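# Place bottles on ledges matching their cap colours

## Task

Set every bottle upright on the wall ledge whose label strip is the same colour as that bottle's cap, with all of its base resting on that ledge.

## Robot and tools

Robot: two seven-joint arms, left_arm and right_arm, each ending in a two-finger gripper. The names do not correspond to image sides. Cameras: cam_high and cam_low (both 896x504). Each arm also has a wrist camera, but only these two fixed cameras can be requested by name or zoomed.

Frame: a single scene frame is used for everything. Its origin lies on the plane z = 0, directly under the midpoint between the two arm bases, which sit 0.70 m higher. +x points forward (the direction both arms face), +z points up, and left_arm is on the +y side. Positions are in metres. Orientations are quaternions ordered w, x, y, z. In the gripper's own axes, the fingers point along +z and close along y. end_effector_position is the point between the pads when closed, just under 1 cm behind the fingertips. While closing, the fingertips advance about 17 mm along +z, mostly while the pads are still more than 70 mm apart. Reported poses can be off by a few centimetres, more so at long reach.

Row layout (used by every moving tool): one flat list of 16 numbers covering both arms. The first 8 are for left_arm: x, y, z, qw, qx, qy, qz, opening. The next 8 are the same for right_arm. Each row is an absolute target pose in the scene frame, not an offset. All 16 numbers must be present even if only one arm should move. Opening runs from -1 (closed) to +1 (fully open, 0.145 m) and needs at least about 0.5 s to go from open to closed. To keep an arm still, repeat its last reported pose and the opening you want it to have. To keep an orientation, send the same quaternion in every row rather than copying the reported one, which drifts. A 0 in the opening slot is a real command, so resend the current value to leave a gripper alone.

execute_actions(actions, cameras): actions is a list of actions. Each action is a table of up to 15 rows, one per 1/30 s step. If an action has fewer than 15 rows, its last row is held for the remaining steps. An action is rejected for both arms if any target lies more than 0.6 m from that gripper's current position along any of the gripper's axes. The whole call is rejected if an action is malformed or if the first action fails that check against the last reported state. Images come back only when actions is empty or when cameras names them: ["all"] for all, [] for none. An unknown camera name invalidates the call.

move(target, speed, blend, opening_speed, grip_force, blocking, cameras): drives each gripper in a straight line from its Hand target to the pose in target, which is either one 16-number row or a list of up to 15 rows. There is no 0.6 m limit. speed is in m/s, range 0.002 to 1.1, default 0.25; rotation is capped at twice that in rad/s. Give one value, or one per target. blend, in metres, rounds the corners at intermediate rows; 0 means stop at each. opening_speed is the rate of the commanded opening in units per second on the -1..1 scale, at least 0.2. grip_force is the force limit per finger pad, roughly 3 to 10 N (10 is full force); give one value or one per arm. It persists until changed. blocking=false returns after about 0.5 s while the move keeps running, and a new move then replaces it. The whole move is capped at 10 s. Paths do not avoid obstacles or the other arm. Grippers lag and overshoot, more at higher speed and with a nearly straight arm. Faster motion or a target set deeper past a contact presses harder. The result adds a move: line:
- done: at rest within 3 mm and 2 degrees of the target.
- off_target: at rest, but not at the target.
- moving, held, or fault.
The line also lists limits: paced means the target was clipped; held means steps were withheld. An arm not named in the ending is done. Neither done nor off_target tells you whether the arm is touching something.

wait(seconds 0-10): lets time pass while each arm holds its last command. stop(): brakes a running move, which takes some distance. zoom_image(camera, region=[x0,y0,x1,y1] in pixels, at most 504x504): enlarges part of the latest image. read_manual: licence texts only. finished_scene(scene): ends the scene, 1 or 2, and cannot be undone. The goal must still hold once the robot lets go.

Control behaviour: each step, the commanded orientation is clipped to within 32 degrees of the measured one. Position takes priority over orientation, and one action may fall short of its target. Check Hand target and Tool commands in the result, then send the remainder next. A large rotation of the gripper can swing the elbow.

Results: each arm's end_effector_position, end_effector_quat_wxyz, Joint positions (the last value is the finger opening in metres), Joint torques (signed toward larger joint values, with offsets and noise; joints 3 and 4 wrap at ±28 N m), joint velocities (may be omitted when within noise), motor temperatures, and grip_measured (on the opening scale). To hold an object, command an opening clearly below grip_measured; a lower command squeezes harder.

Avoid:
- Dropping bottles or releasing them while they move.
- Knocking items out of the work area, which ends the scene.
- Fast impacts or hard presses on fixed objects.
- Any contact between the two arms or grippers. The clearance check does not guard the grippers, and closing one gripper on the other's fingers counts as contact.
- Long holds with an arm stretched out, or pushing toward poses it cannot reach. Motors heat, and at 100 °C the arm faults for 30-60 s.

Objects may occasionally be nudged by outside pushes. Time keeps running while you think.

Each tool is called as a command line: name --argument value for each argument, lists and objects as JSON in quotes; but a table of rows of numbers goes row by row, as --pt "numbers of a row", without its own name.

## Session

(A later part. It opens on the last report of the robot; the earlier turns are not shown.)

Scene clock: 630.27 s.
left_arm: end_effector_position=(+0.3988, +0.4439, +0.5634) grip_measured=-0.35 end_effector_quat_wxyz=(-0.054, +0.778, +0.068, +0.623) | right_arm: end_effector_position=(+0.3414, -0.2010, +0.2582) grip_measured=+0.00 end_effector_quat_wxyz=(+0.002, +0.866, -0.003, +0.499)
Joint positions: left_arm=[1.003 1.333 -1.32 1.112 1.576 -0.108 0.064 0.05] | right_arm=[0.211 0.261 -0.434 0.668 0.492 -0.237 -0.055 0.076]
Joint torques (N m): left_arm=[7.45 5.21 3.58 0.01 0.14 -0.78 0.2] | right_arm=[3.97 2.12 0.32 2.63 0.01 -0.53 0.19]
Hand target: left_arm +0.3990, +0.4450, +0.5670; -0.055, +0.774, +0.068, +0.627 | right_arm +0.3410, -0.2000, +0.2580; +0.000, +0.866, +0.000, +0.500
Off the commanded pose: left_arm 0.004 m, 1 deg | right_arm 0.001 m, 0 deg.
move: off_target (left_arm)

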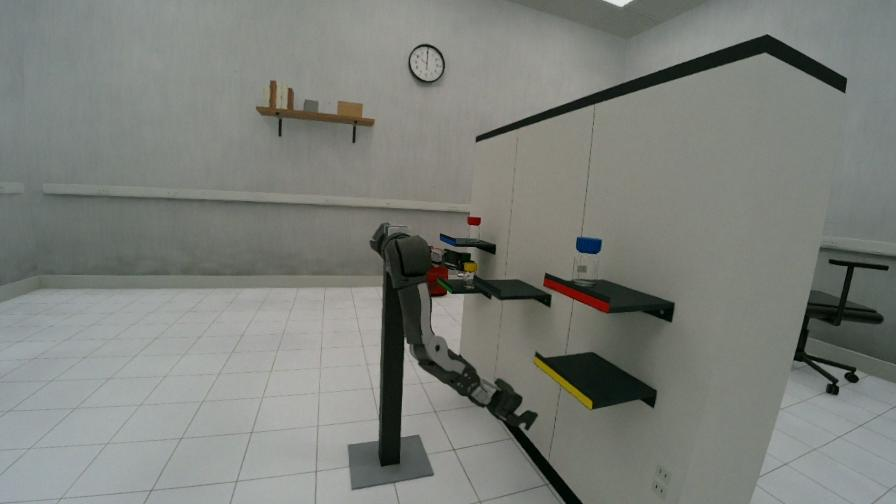

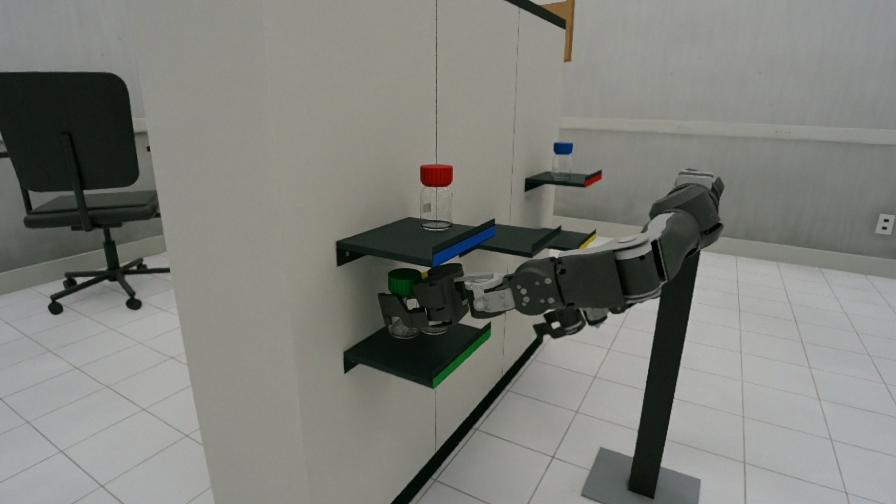

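move --target '[0.399,0.445,0.533,-0.0549,0.7743,0.0678,0.6269,-0.7,0.341,-0.2,0.258,0,0.866,0,0.5,0]' --speed 0.06 --cameras '["all"]'

zoom_image --camera "cam_low" --region '[380, 260, 480, 350]'

zoom_image --camera "cam_high" --region '[435, 245, 505, 305]'

Scene clock: 639.00 s.
left_arm: end_effector_position=(+0.3984, +0.4475, +0.5351) grip_measured=-0.35 end_effector_quat_wxyz=(-0.060, +0.773, +0.069, +0.628) | right_arm: end_effector_position=(+0.3414, -0.2010, +0.2582) grip_measured=+0.00 end_effector_quat_wxyz=(+0.002, +0.866, -0.003, +0.499)
Joint positions: left_arm=[0.913 1.268 -1.317 1.019 1.584 -0.214 0.09 0.05] | right_arm=[0.211 0.261 -0.434 0.668 0.492 -0.237 -0.055 0.076]
Joint torques (N m): left_arm=[5.6 4.15 3.12 0.06 0.24 -0.64 0.27] | right_arm=[3.92 1.99 0.21 2.61 0.03 -0.53 0.21]
Hand target: left_arm +0.3990, +0.4449, +0.5330; -0.055, +0.774, +0.068, +0.627 | right_arm +0.3410, -0.2000, +0.2580; +0.000, +0.866, +0.000, +0.500
Off the commanded pose: left_arm 0.003 m, 1 deg | right_arm 0.001 m, 0 deg.
joint sent to its limit (left arm) — joint 5 (forearm roll), upper limit. The joint targets still meet the commanded pose.
move: done

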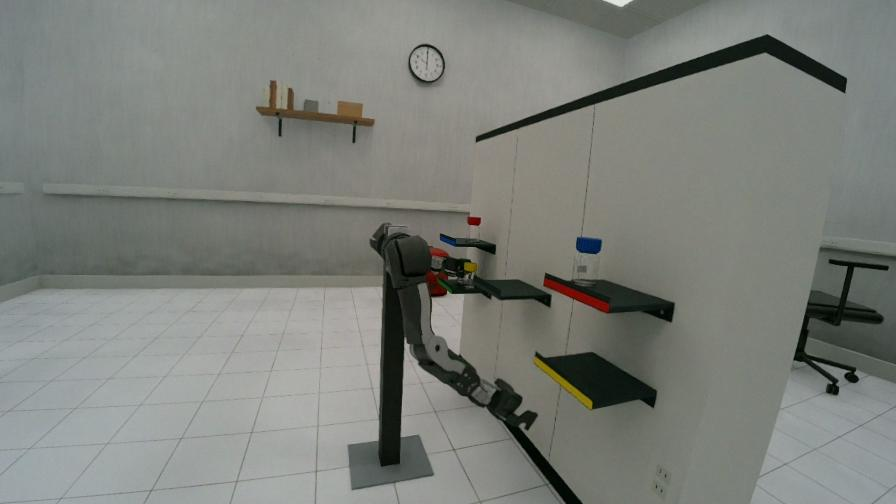

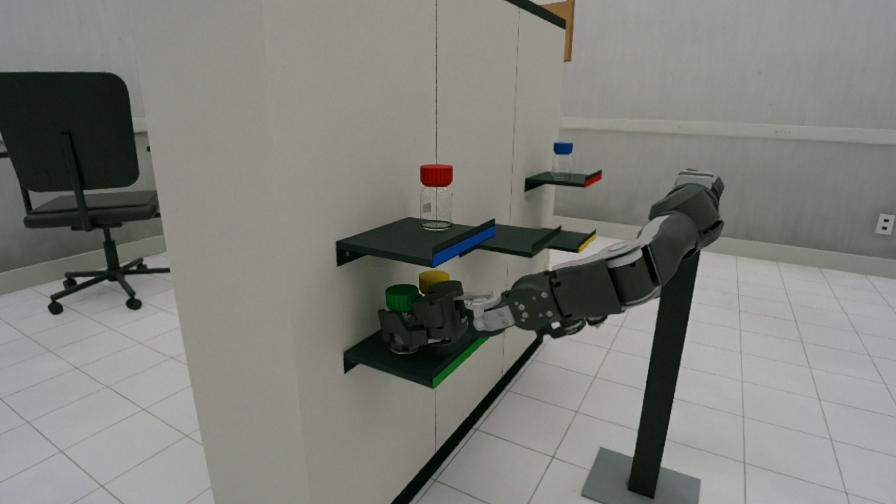

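Scaled by 5.040 from the camera's 896x504 image, which has a finer 1280x720 frame.

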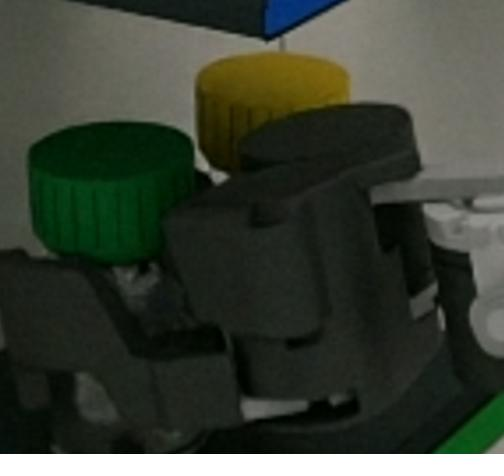

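Scaled by 7.200 from the camera's 896x504 image, which has a finer 1280x720 frame.

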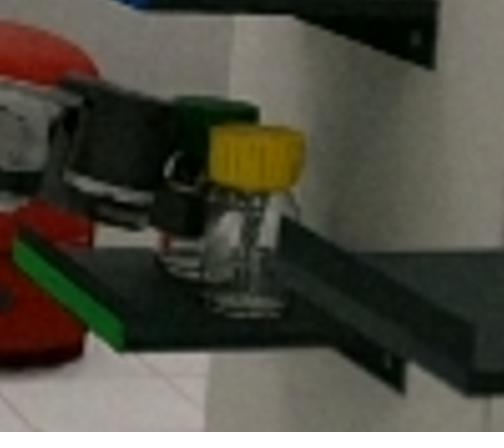

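move --target '[0.399,0.443,0.526,-0.0549,0.7743,0.0678,0.6269,-0.7,0.341,-0.2,0.258,0,0.866,0,0.5,0]' --speed 0.03

move --target '[0.399,0.443,0.521,-0.0549,0.7743,0.0678,0.6269,-0.7,0.341,-0.2,0.258,0,0.866,0,0.5,0]' --speed 0.03 --cameras '["all"]'

zoom_image --camera "cam_high" --region '[435, 245, 505, 305]'

Scene clock: 648.03 s.
left_arm: end_effector_position=(+0.3993, +0.4469, +0.5350) grip_measured=-0.35 end_effector_quat_wxyz=(-0.061, +0.765, +0.069, +0.638) | right_arm: end_effector_position=(+0.3414, -0.2010, +0.2582) grip_measured=+0.00 end_effector_quat_wxyz=(+0.002, +0.866, -0.003, +0.499)
Joint positions: left_arm=[0.897 1.257 -1.31 1.011 1.585 -0.251 0.09 0.05] | right_arm=[0.211 0.261 -0.434 0.668 0.492 -0.237 -0.055 0.076]
Joint torques (N m): left_arm=[4.5 3.42 2.29 0.08 0.2 -0.11 0.17] | right_arm=[3.94 2.04 0.24 2.63 0 -0.52 0.2]
Hand target: left_arm +0.3988, +0.4429, +0.5261; -0.055, +0.774, +0.068, +0.627 | right_arm +0.3410, -0.2000, +0.2580; +0.000, +0.866, +0.000, +0.500
Off the commanded pose: left_arm 0.010 m, 2 deg | right_arm 0.001 m, 0 deg.
joint sent to its limit (left arm) — joint 5 (forearm roll), upper limit. The joint targets still meet the commanded pose.
move: off_target (left_arm)

Scene clock: 648.73 s.
left_arm: end_effector_position=(+0.4000, +0.4478, +0.5346) grip_measured=-0.35 end_effector_quat_wxyz=(-0.062, +0.759, +0.070, +0.645) | right_arm: end_effector_position=(+0.3414, -0.2010, +0.2582) grip_measured=+0.00 end_effector_quat_wxyz=(+0.002, +0.866, -0.003, +0.499)
Joint positions: left_arm=[0.885 1.247 -1.302 0.995 1.587 -0.275 0.095 0.049] | right_arm=[0.211 0.261 -0.434 0.668 0.492 -0.237 -0.055 0.076]
Joint torques (N m): left_arm=[3.73 3.07 1.68 0.02 0.15 0.24 0.16] | right_arm=[3.84 2.1 0.18 2.62 0.04 -0.52 0.21]
Hand target: left_arm +0.3987, +0.4428, +0.5212; -0.055, +0.774, +0.068, +0.627 | right_arm +0.3410, -0.2000, +0.2580; +0.000, +0.866, +0.000, +0.500
Off the commanded pose: left_arm 0.014 m, 3 deg | right_arm 0.001 m, 0 deg.
joint read past its limit (left arm) — joint 5 (forearm roll), upper limit.
joint sent to its limit (left arm) — joint 5 (forearm roll), upper limit. The joint targets still meet the commanded pose.
move: off_target (left_arm)

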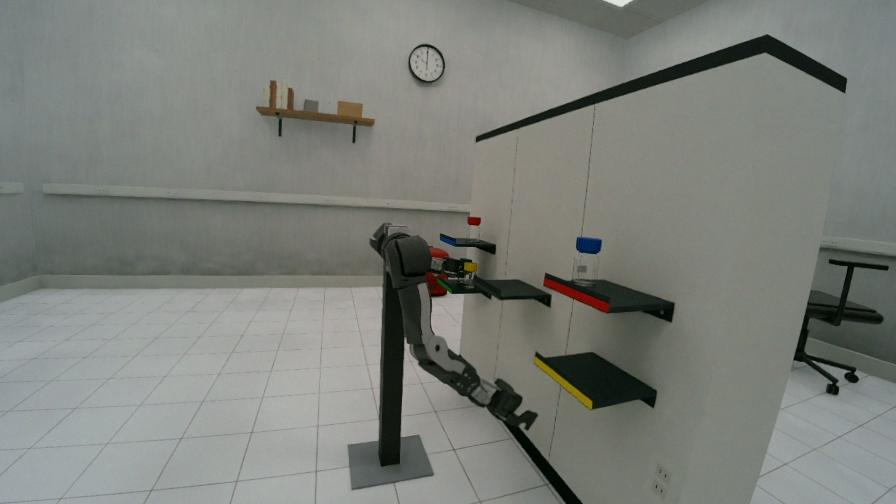

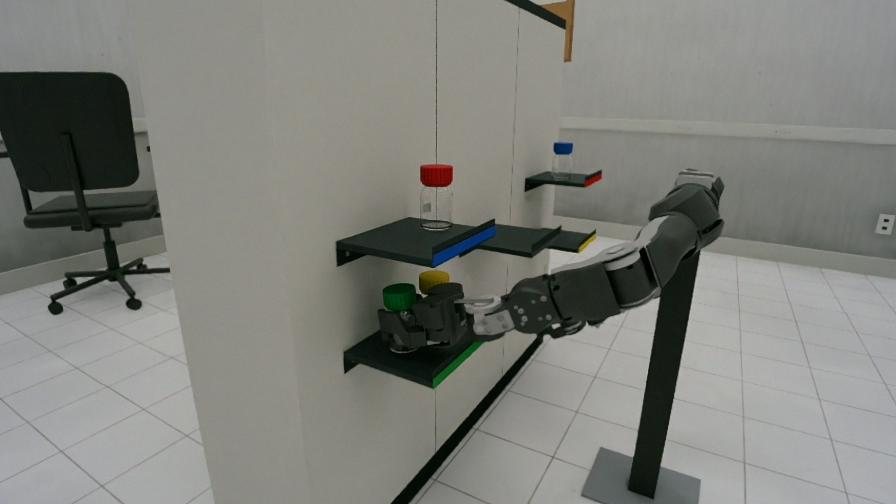

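Scaled by 7.200 from the camera's 896x504 image, which has a finer 1280x720 frame.

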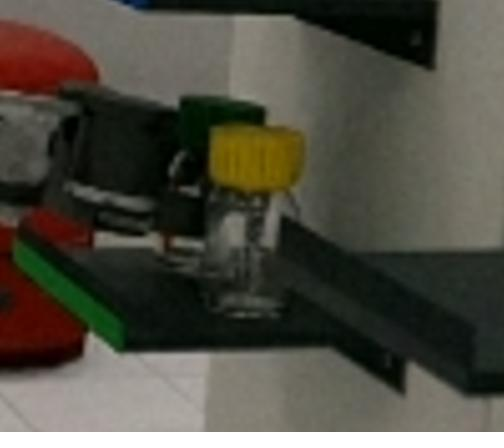

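move --pt "0.399 0.446 0.533 -0.0549 0.7743 0.0678 0.6269 -0.7 0.341 -0.2 0.258 0 0.866 0 0.5 0" --pt "0.399 0.446 0.533 -0.0549 0.7743 0.0678 0.6269 -0.03 0.341 -0.2 0.258 0 0.866 0 0.5 0" --speed 0.03 --opening_speed 0.6 --cameras '["all"]'

zoom_image --camera "cam_low" --region '[370, 250, 490, 370]'

zoom_image --camera "cam_high" --region '[435, 245, 505, 305]'

Scene clock: 658.87 s.
left_arm: end_effector_position=(+0.3994, +0.4465, +0.5340) grip_measured=-0.03 end_effector_quat_wxyz=(-0.056, +0.772, +0.070, +0.629) | right_arm: end_effector_position=(+0.3414, -0.2010, +0.2582) grip_measured=+0.00 end_effector_quat_wxyz=(+0.002, +0.866, -0.003, +0.499)
Joint positions: left_arm=[0.902 1.26 -1.302 1.012 1.584 -0.214 0.097 0.073] | right_arm=[0.211 0.261 -0.434 0.668 0.492 -0.237 -0.055 0.076]
Joint torques (N m): left_arm=[6.69 5.45 2.51 0.36 0.14 -0.53 0.22] | right_arm=[3.81 2.07 0.18 2.69 0.02 -0.51 0.19]
Hand target: left_arm +0.3991, +0.4459, +0.5331; -0.055, +0.774, +0.068, +0.627 | right_arm +0.3410, -0.2000, +0.2580; +0.000, +0.866, +0.000, +0.500
Off the commanded pose: left_arm 0.001 m, 0 deg | right_arm 0.001 m, 0 deg.
move: done

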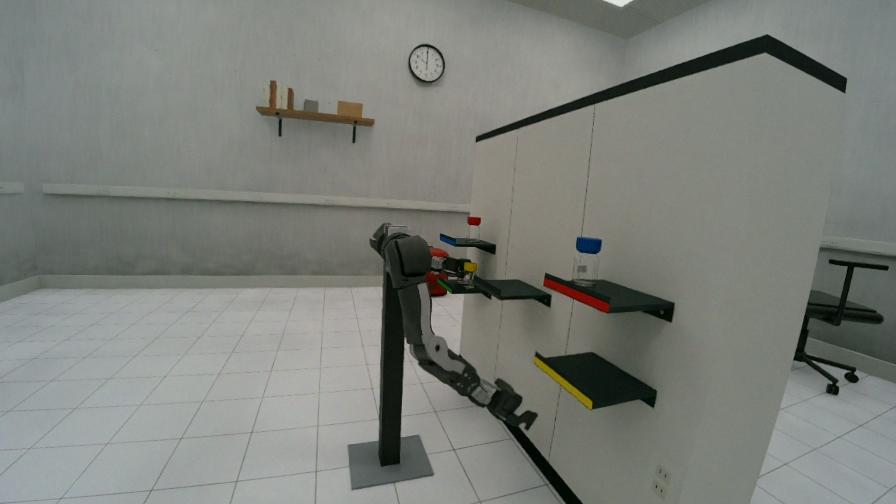

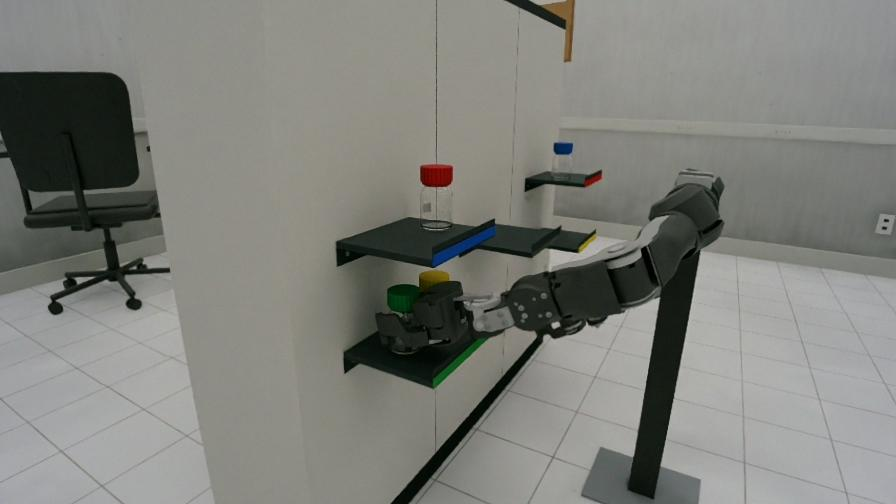

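Scaled by 4.200 from the camera's 896x504 image, which has a finer 1280x720 frame.

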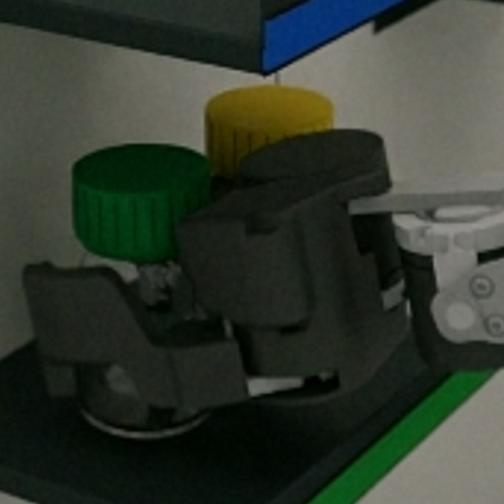

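Scaled by 7.200 from the camera's 896x504 image, which has a finer 1280x720 frame.

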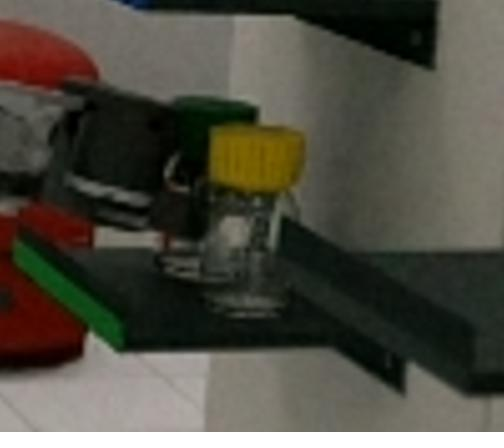

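move --pt "0.38 0.443 0.539 -0.0549 0.7743 0.0678 0.6269 -0.03 0.341 -0.2 0.258 0 0.866 0 0.5 0" --pt "0.26 0.422 0.552 -0.0549 0.7743 0.0678 0.6269 -0.03 0.341 -0.2 0.258 0 0.866 0 0.5 0" --pt "0.255 0.344 0.55 0 0.7772 0 0.6293 -0.03 0.341 -0.2 0.258 0 0.866 0 0.5 0" --speed '[0.05,0.12,0.2]' --blend '[0.005,0.01,0]' --cameras '["all"]'

zoom_image --camera "cam_low" --region '[380, 230, 540, 400]'

zoom_image --camera "cam_high" --region '[425, 225, 525, 305]'

Scene clock: 673.20 s.
left_arm: end_effector_position=(+0.2555, +0.3435, +0.5507) grip_measured=-0.03 end_effector_quat_wxyz=(+0.001, +0.777, -0.001, +0.630) | right_arm: end_effector_position=(+0.3414, -0.2010, +0.2582) grip_measured=+0.00 end_effector_quat_wxyz=(+0.002, +0.866, -0.003, +0.499)
Joint positions: left_arm=[0.697 1.883 -1.563 1.97 1.506 -0.656 -0.106 0.073] | right_arm=[0.211 0.261 -0.434 0.668 0.492 -0.237 -0.055 0.076]
Joint torques (N m): left_arm=[1.73 5.24 1.74 0.77 0.03 -0.71 -0.02] | right_arm=[4 1.86 0.13 2.67 0.03 -0.51 0.21]
Hand target: left_arm +0.2550, +0.3440, +0.5501; +0.000, +0.777, +0.000, +0.629 | right_arm +0.3410, -0.2000, +0.2580; +0.000, +0.866, +0.000, +0.500
Off the commanded pose: left_arm 0.001 m, 0 deg | right_arm 0.001 m, 0 deg.
move: done

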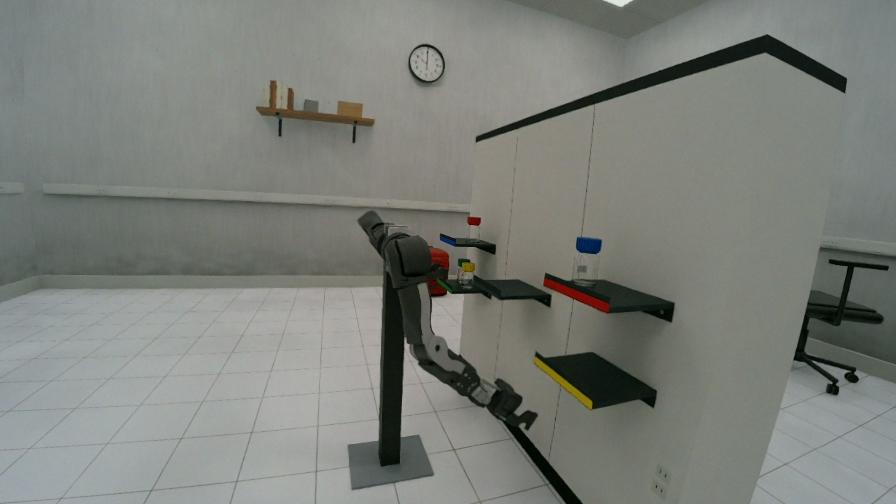

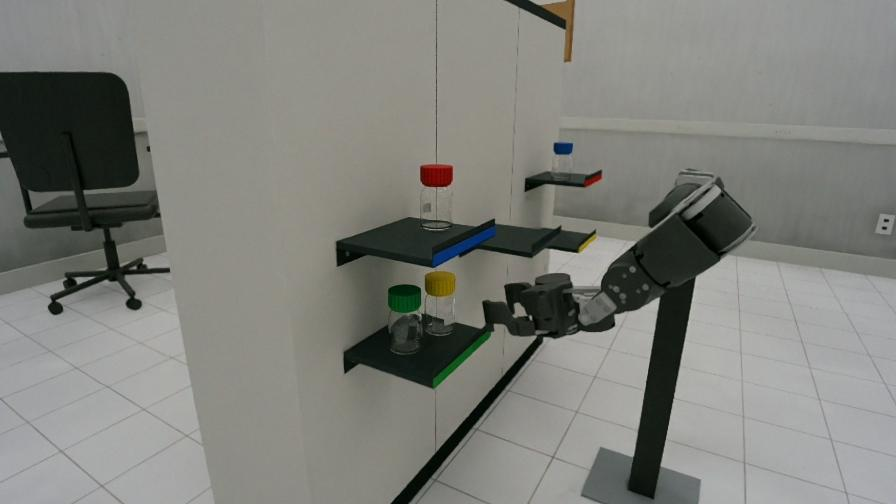

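Scaled by 2.965 from the camera's 896x504 image, which has a finer 1280x720 frame.

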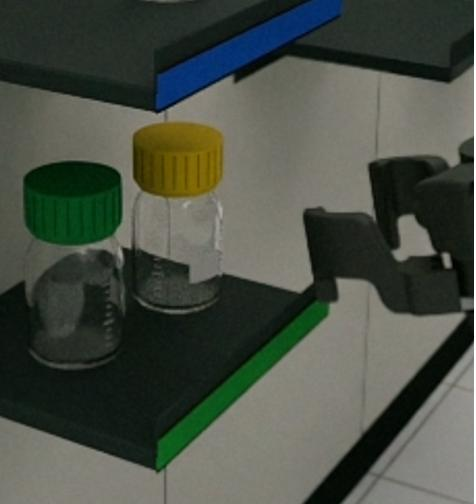

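Scaled by 5.040 from the camera's 896x504 image, which has a finer 1280x720 frame.

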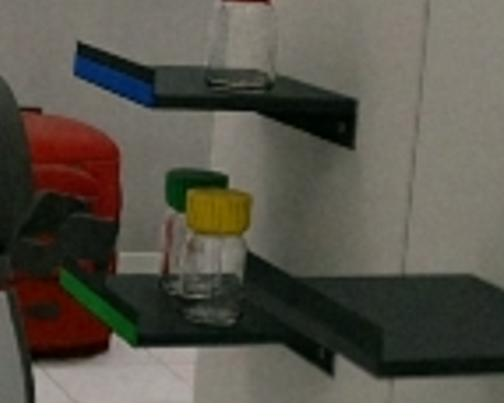

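move --target '[0.33,0.343,0.545,0,0.7772,0,0.6293,-0.03,0.341,-0.2,0.258,0,0.866,0,0.5,0]' --speed 0.12 --cameras '["all"]'

zoom_image --camera "cam_low" --region '[380, 260, 500, 370]'

zoom_image --camera "cam_high" --region '[435, 245, 505, 305]'

Scene clock: 707.37 s.
left_arm: end_effector_position=(+0.3300, +0.3419, +0.5449) grip_measured=-0.03 end_effector_quat_wxyz=(+0.003, +0.777, +0.000, +0.630) | right_arm: end_effector_position=(+0.3414, -0.2010, +0.2582) grip_measured=+0.00 end_effector_quat_wxyz=(+0.002, +0.866, -0.003, +0.499)
Joint positions: left_arm=[0.781 1.601 -1.391 1.743 1.518 -0.399 -0.15 0.073] | right_arm=[0.211 0.261 -0.434 0.668 0.492 -0.237 -0.055 0.076]
Joint torques (N m): left_arm=[4.34 5.21 3 0.64 0.02 -0.54 0.01] | right_arm=[3.84 2.04 0.16 2.63 0.05 -0.52 0.21]
Hand target: left_arm +0.3300, +0.3429, +0.5450; +0.000, +0.777, +0.000, +0.629 | right_arm +0.3410, -0.2000, +0.2580; +0.000, +0.866, +0.000, +0.500
Off the commanded pose: left_arm 0.001 m, 0 deg | right_arm 0.001 m, 0 deg.
move: done

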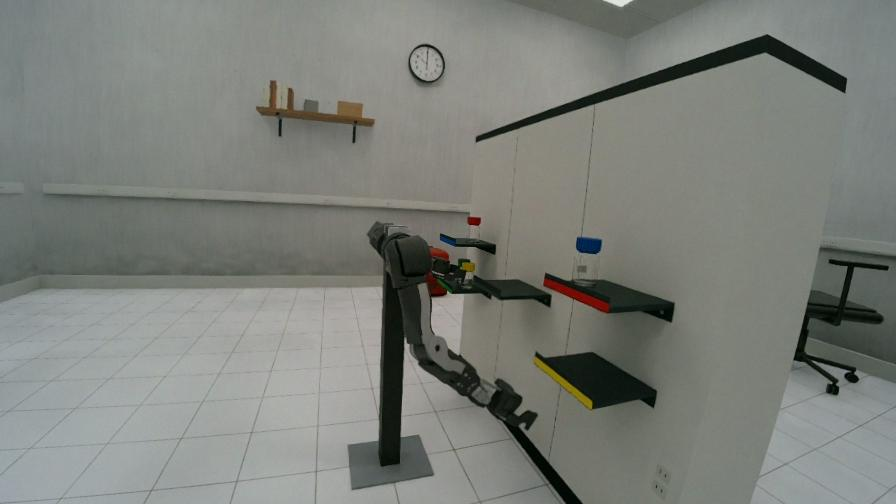

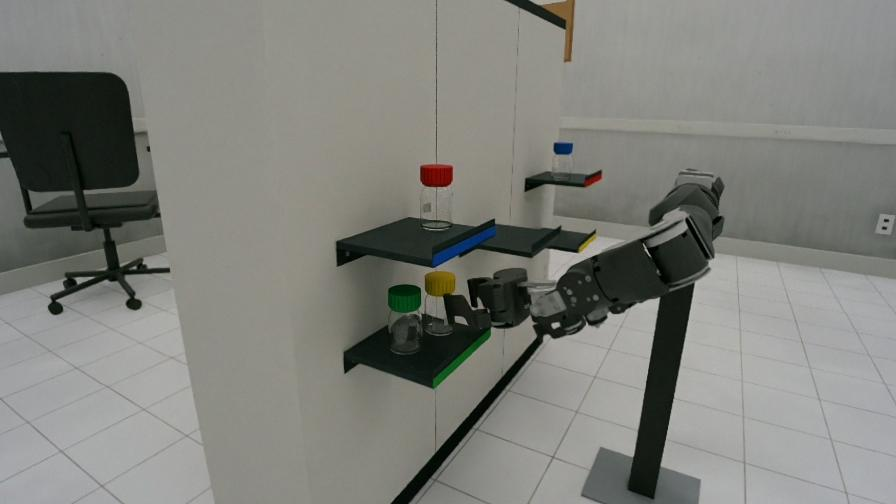

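Scaled by 4.200 from the camera's 896x504 image, which has a finer 1280x720 frame.

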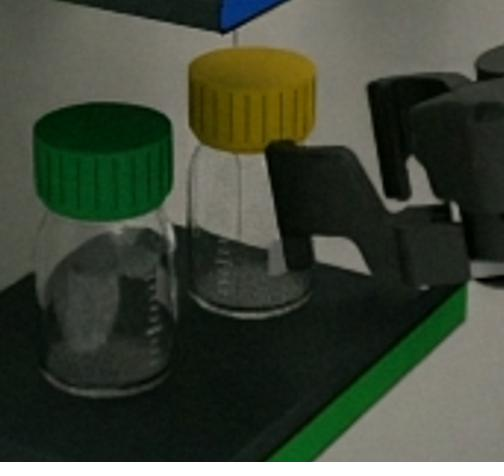

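Scaled by 7.200 from the camera's 896x504 image, which has a finer 1280x720 frame.

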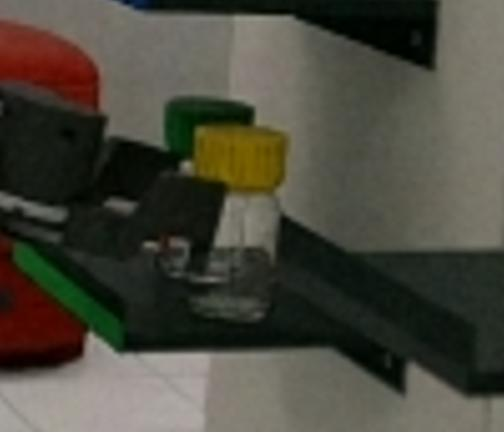

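move --pt "0.376 0.347 0.538 0 0.7772 0 0.6293 -0.03 0.341 -0.2 0.258 0 0.866 0 0.5 0" --pt "0.376 0.347 0.538 0 0.7772 0 0.6293 -0.8 0.341 -0.2 0.258 0 0.866 0 0.5 0" --speed 0.1 --opening_speed 0.6 --cameras '["all"]'

zoom_image --camera "cam_low" --region '[380, 260, 500, 370]'

zoom_image --camera "cam_high" --region '[435, 245, 505, 305]'

Scene clock: 728.00 s.
left_arm: end_effector_position=(+0.3758, +0.3477, +0.5376) grip_measured=-0.24 end_effector_quat_wxyz=(-0.001, +0.777, +0.002, +0.629) | right_arm: end_effector_position=(+0.3414, -0.2010, +0.2582) grip_measured=+0.00 end_effector_quat_wxyz=(+0.002, +0.866, -0.003, +0.499)
Joint positions: left_arm=[0.864 1.407 -1.359 1.52 1.506 -0.284 -0.119 0.057] | right_arm=[0.211 0.261 -0.434 0.668 0.492 -0.237 -0.055 0.076]
Joint torques (N m): left_arm=[6.08 4.65 3.25 0.79 0.04 -0.55 0.24] | right_arm=[3.92 2.04 0.21 2.65 0.03 -0.54 0.2]
Hand target: left_arm +0.3760, +0.3469, +0.5379; +0.000, +0.777, +0.000, +0.629 | right_arm +0.3410, -0.2000, +0.2580; +0.000, +0.866, +0.000, +0.500
Off the commanded pose: left_arm 0.001 m, 0 deg | right_arm 0.001 m, 0 deg.
move: done

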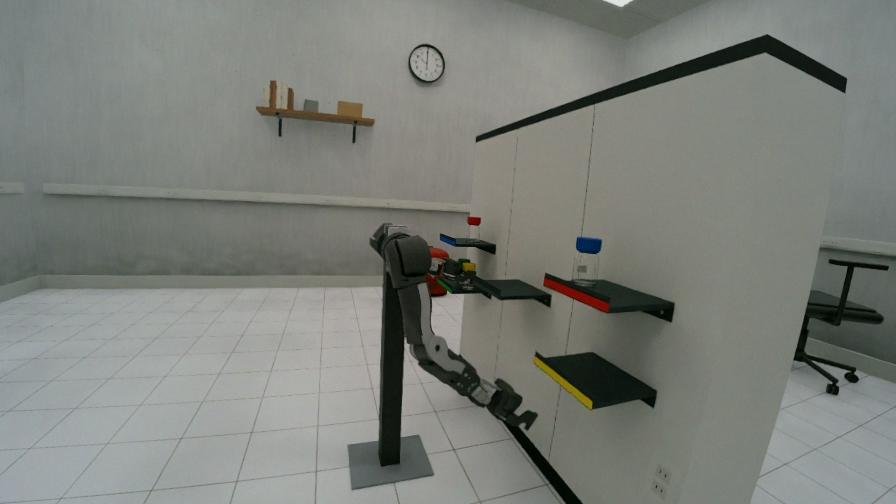

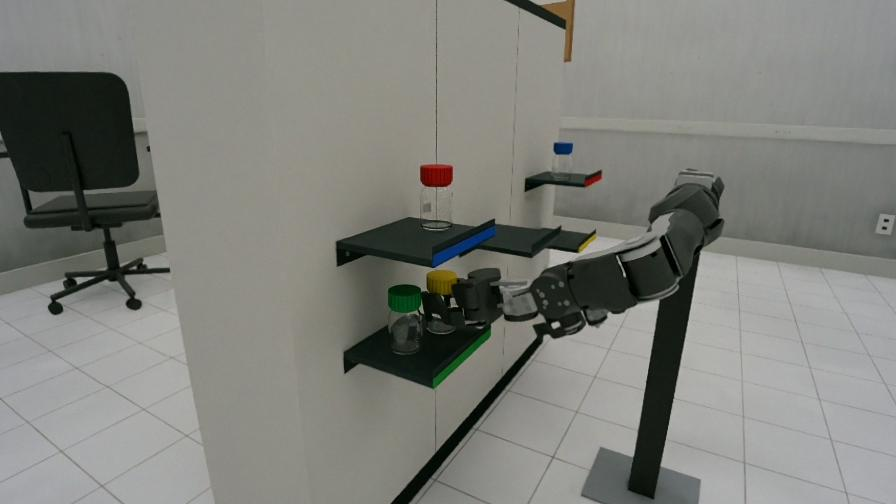

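Scaled by 4.200 from the camera's 896x504 image, which has a finer 1280x720 frame.

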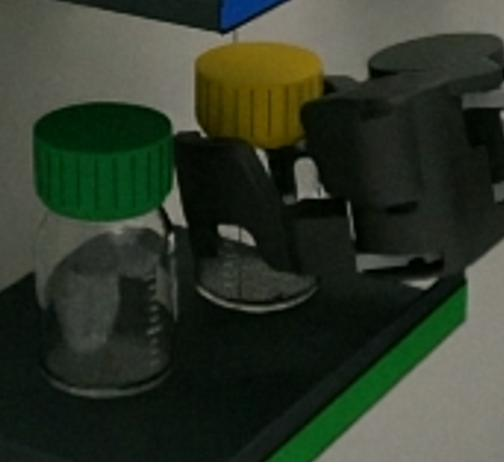

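Scaled by 7.200 from the camera's 896x504 image, which has a finer 1280x720 frame.

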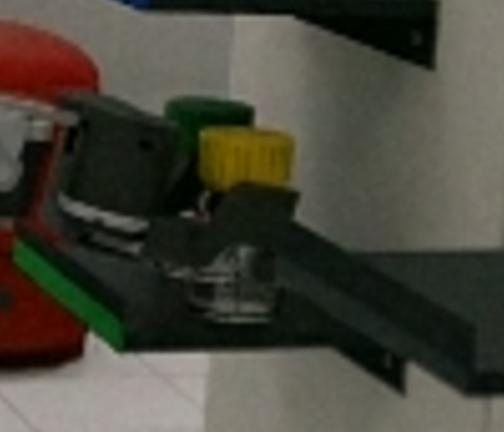

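move --pt "0.376 0.347 0.572 0 0.7772 0 0.6293 -0.8 0.341 -0.2 0.258 0 0.866 0 0.5 0" --pt "0.24 0.345 0.572 0 0.7772 0 0.6293 -0.8 0.341 -0.2 0.258 0 0.866 0 0.5 0" --pt "0.25 0.25 0.62 0.2408 0.7180 -0.2974 0.5814 -0.8 0.341 -0.2 0.258 0 0.866 0 0.5 0" --pt "0.265 0.165 0.68 0.2408 0.7180 -0.2974 0.5814 -0.8 0.341 -0.2 0.258 0 0.866 0 0.5 0" --pt "0.396 0.020 0.665 0.2408 0.7180 -0.2974 0.5814 -0.8 0.341 -0.2 0.258 0 0.866 0 0.5 0" --blend '[0.01,0.01,0.02,0.02,0]' --speed '[0.1,0.12,0.15,0.15,0.12]' --cameras '["all"]'

zoom_image --camera "cam_high" --region '[445, 215, 565, 315]'

Scene clock: 757.53 s.
left_arm: end_effector_position=(+0.3951, +0.0195, +0.6623) grip_measured=-0.24 end_effector_quat_wxyz=(+0.242, +0.721, -0.299, +0.577) | right_arm: end_effector_position=(+0.3414, -0.2010, +0.2582) grip_measured=+0.00 end_effector_quat_wxyz=(+0.002, +0.866, -0.003, +0.499)
Joint positions: left_arm=[1.244 0.722 -1.125 1.723 1.392 0.471 -0.142 0.057] | right_arm=[0.211 0.261 -0.434 0.668 0.492 -0.237 -0.055 0.076]
Joint torques (N m): left_arm=[9.59 0.59 3.89 1.26 0.01 -0.83 0.02] | right_arm=[3.78 1.96 0.28 2.73 0.02 -0.51 0.21]
Hand target: left_arm +0.3960, +0.0201, +0.6650; +0.241, +0.718, -0.297, +0.581 | right_arm +0.3410, -0.2000, +0.2580; +0.000, +0.866, +0.000, +0.500
Off the commanded pose: left_arm 0.003 m, 1 deg | right_arm 0.001 m, 0 deg.
move: done

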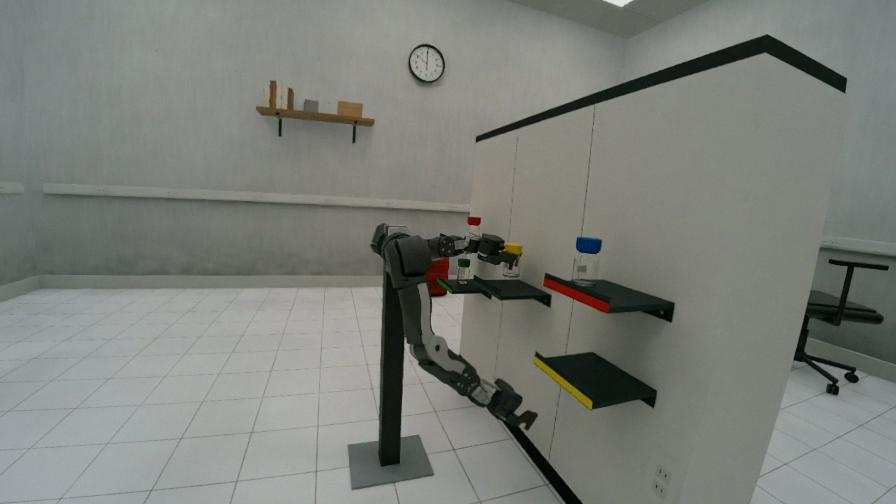

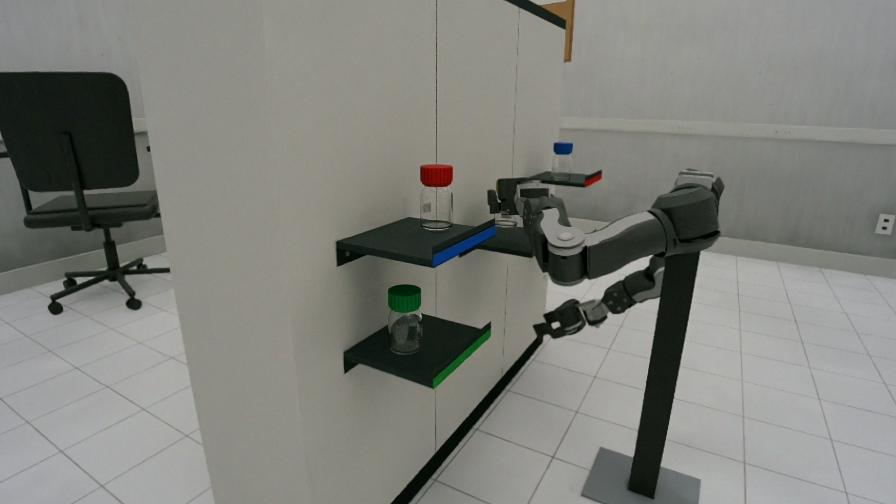

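Scaled by 4.200 from the camera's 896x504 image, which has a finer 1280x720 frame.

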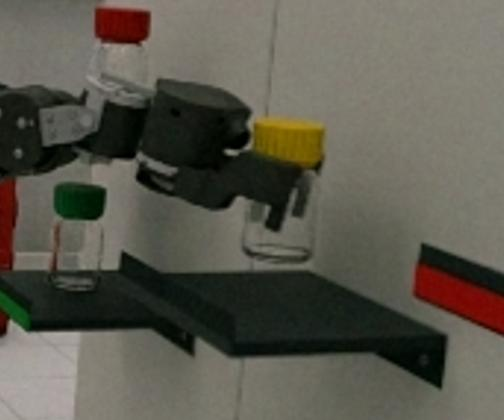

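move --target '[0.396,0.020,0.629,0.2408,0.7180,-0.2974,0.5814,-0.8,0.341,-0.2,0.258,0,0.866,0,0.5,0]' --speed 0.05 --cameras '["all"]'

zoom_image --camera "cam_high" --region '[465, 235, 555, 305]'

Scene clock: 765.73 s.
left_arm: end_effector_position=(+0.3963, +0.0208, +0.6313) grip_measured=-0.24 end_effector_quat_wxyz=(+0.239, +0.718, -0.297, +0.583) | right_arm: end_effector_position=(+0.3414, -0.2010, +0.2582) grip_measured=+0.00 end_effector_quat_wxyz=(+0.002, +0.866, -0.003, +0.499)
Joint positions: left_arm=[1.137 0.722 -1.134 1.714 1.29 0.384 -0.118 0.057] | right_arm=[0.211 0.261 -0.434 0.668 0.492 -0.237 -0.055 0.076]
Joint torques (N m): left_arm=[7.98 0.41 2.73 1.26 -0.01 -0.82 0.21] | right_arm=[4.02 2.07 0.2 2.63 0.05 -0.51 0.19]
Hand target: left_arm +0.3960, +0.0200, +0.6291; +0.241, +0.718, -0.297, +0.582 | right_arm +0.3410, -0.2000, +0.2580; +0.000, +0.866, +0.000, +0.500
Off the commanded pose: left_arm 0.003 m, 0 deg | right_arm 0.001 m, 0 deg.
move: done

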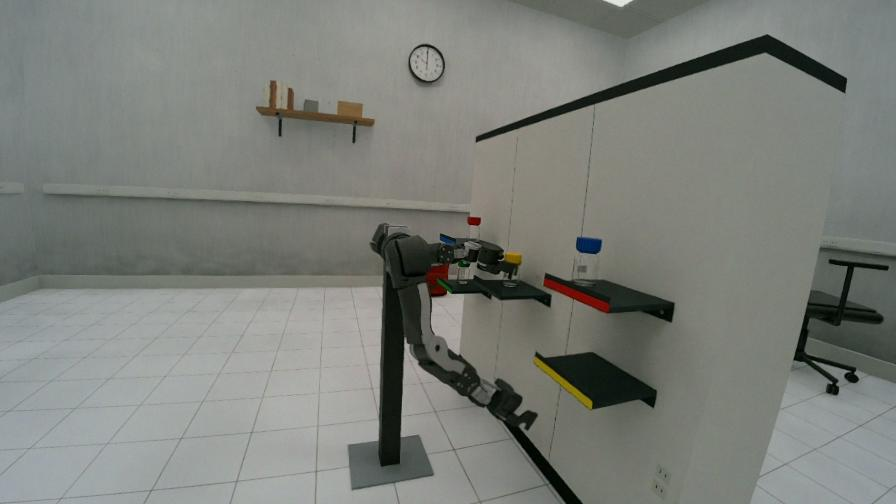

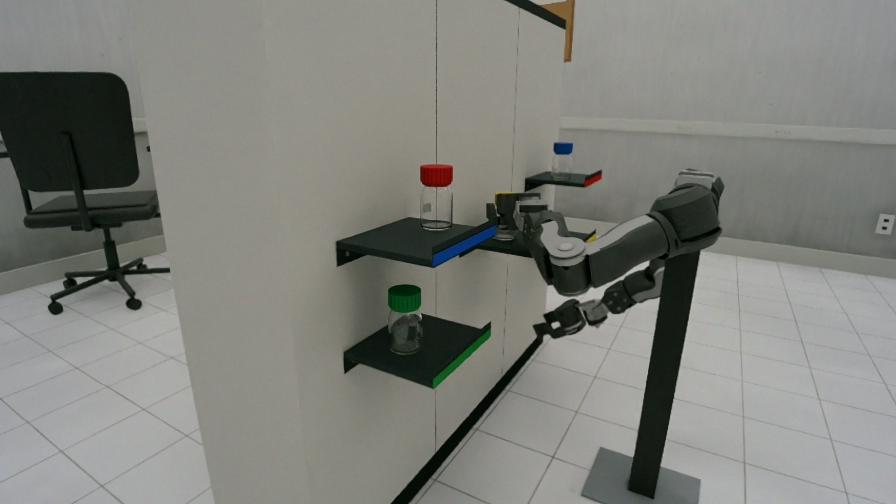

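Scaled by 5.600 from the camera's 896x504 image, which has a finer 1280x720 frame.

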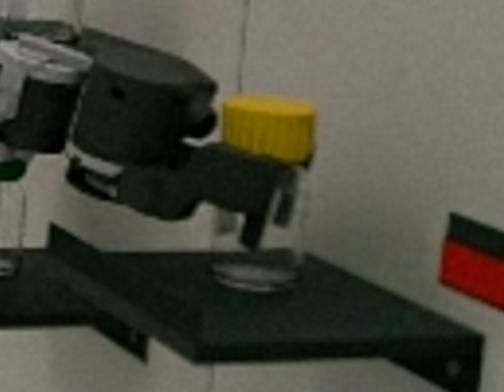

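move --pt "0.396 0.020 0.627 0.2408 0.7180 -0.2974 0.5814 -0.8 0.28 -0.19 0.36 0 0.82 0 0.572 0" --pt "0.396 0.020 0.627 0.2408 0.7180 -0.2974 0.5814 0.15 0.28 -0.19 0.36 0 0.82 0 0.572 0" --pt "0.38 0.036 0.632 0.2408 0.7180 -0.2974 0.5814 0.15 0.265 -0.18 0.50 -0.1629 0.7507 0.2011 0.6079 0.3" --pt "0.262 0.17 0.65 0.2408 0.7180 -0.2974 0.5814 0.15 0.265 -0.18 0.50 -0.1629 0.7507 0.2011 0.6079 0.3" --pt "0.25 0.25 0.67 0.2408 0.7180 -0.2974 0.5814 0.15 0.268 -0.094 0.64 -0.2408 0.7180 0.2974 0.5814 0.3" --pt "0.245 0.336 0.745 0 0.7772 0 0.6293 0.15 0.280 -0.082 0.64 -0.2408 0.7180 0.2974 0.5814 0.3" --blend '[0,0,0,0.02,0.02,0]' --speed '[0.2,0.1,0.2,0.12,0.15,0.15]' --opening_speed 0.8 --cameras '["all"]'

zoom_image --camera "cam_high" --region '[435, 205, 555, 305]'

zoom_image --camera "cam_low" --region '[400, 150, 600, 290]'

Scene clock: 800.13 s.
left_arm: end_effector_position=(+0.2476, +0.3333, +0.7444) grip_measured=+0.15 end_effector_quat_wxyz=(+0.052, +0.787, -0.097, +0.607) | right_arm: end_effector_position=(+0.2791, -0.0817, +0.6413) grip_measured=+0.30 end_effector_quat_wxyz=(-0.243, +0.716, +0.298, +0.583)
Joint positions: left_arm=[1.813 2.009 -1.245 1.928 1.52 0.781 0.376 0.087] | right_arm=[0.367 1.126 -0.355 2.324 1.31 0.515 -0.086 0.098]
Joint torques (N m): left_arm=[0.73 -1.15 3.19 -0.57 0.26 -0.51 -0.04] | right_arm=[3.31 3.15 2.14 1.09 0.02 -0.32 -0.16]
Hand target: left_arm +0.2473, +0.3349, +0.7444; +0.049, +0.788, -0.094, +0.607 | right_arm +0.2798, -0.0821, +0.6400; -0.241, +0.718, +0.297, +0.581
Off the commanded pose: left_arm 0.004 m, 13 deg | right_arm 0.002 m, 0 deg.
joint sent to its limit (left arm) — joint 2 (shoulder roll), upper limit; joint 6 (wrist pitch), upper limit.
move: off_target (left_arm; path cut at 10 s); path passed 5 of 6 targets; target 2's new opening was sent with left_arm's hand 0.004 m and 1 deg from that target

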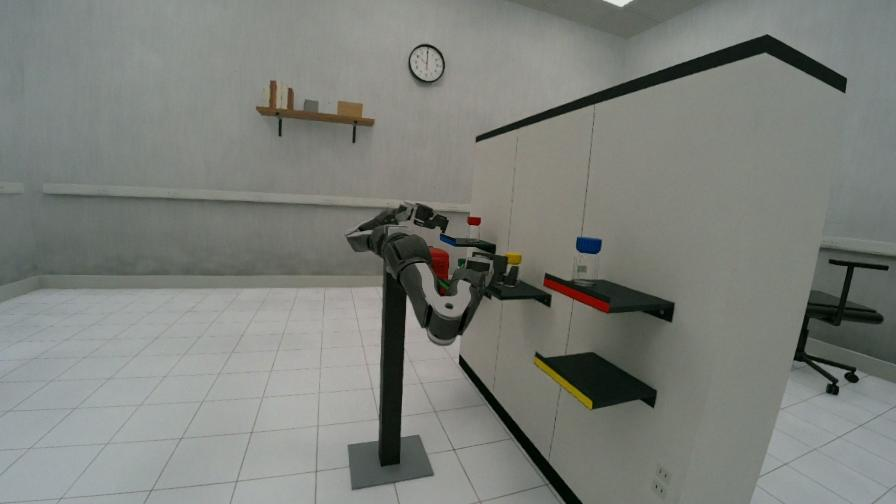

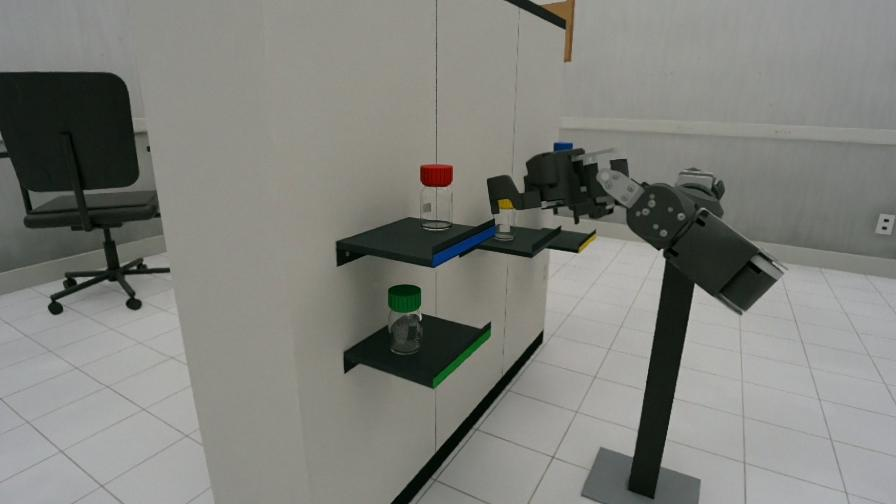

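Scaled by 4.200 from the camera's 896x504 image, which has a finer 1280x720 frame.

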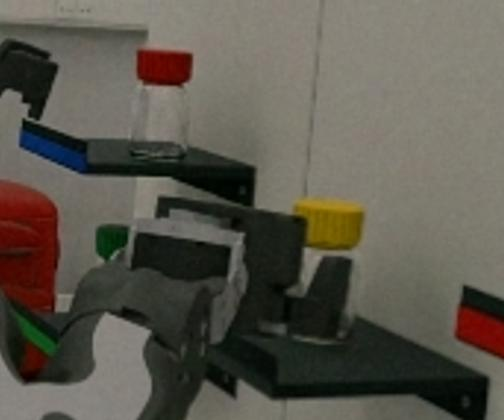

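Scaled by 2.520 from the camera's 896x504 image, which has a finer 1280x720 frame.

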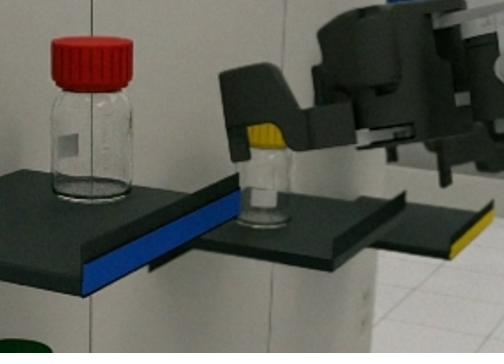

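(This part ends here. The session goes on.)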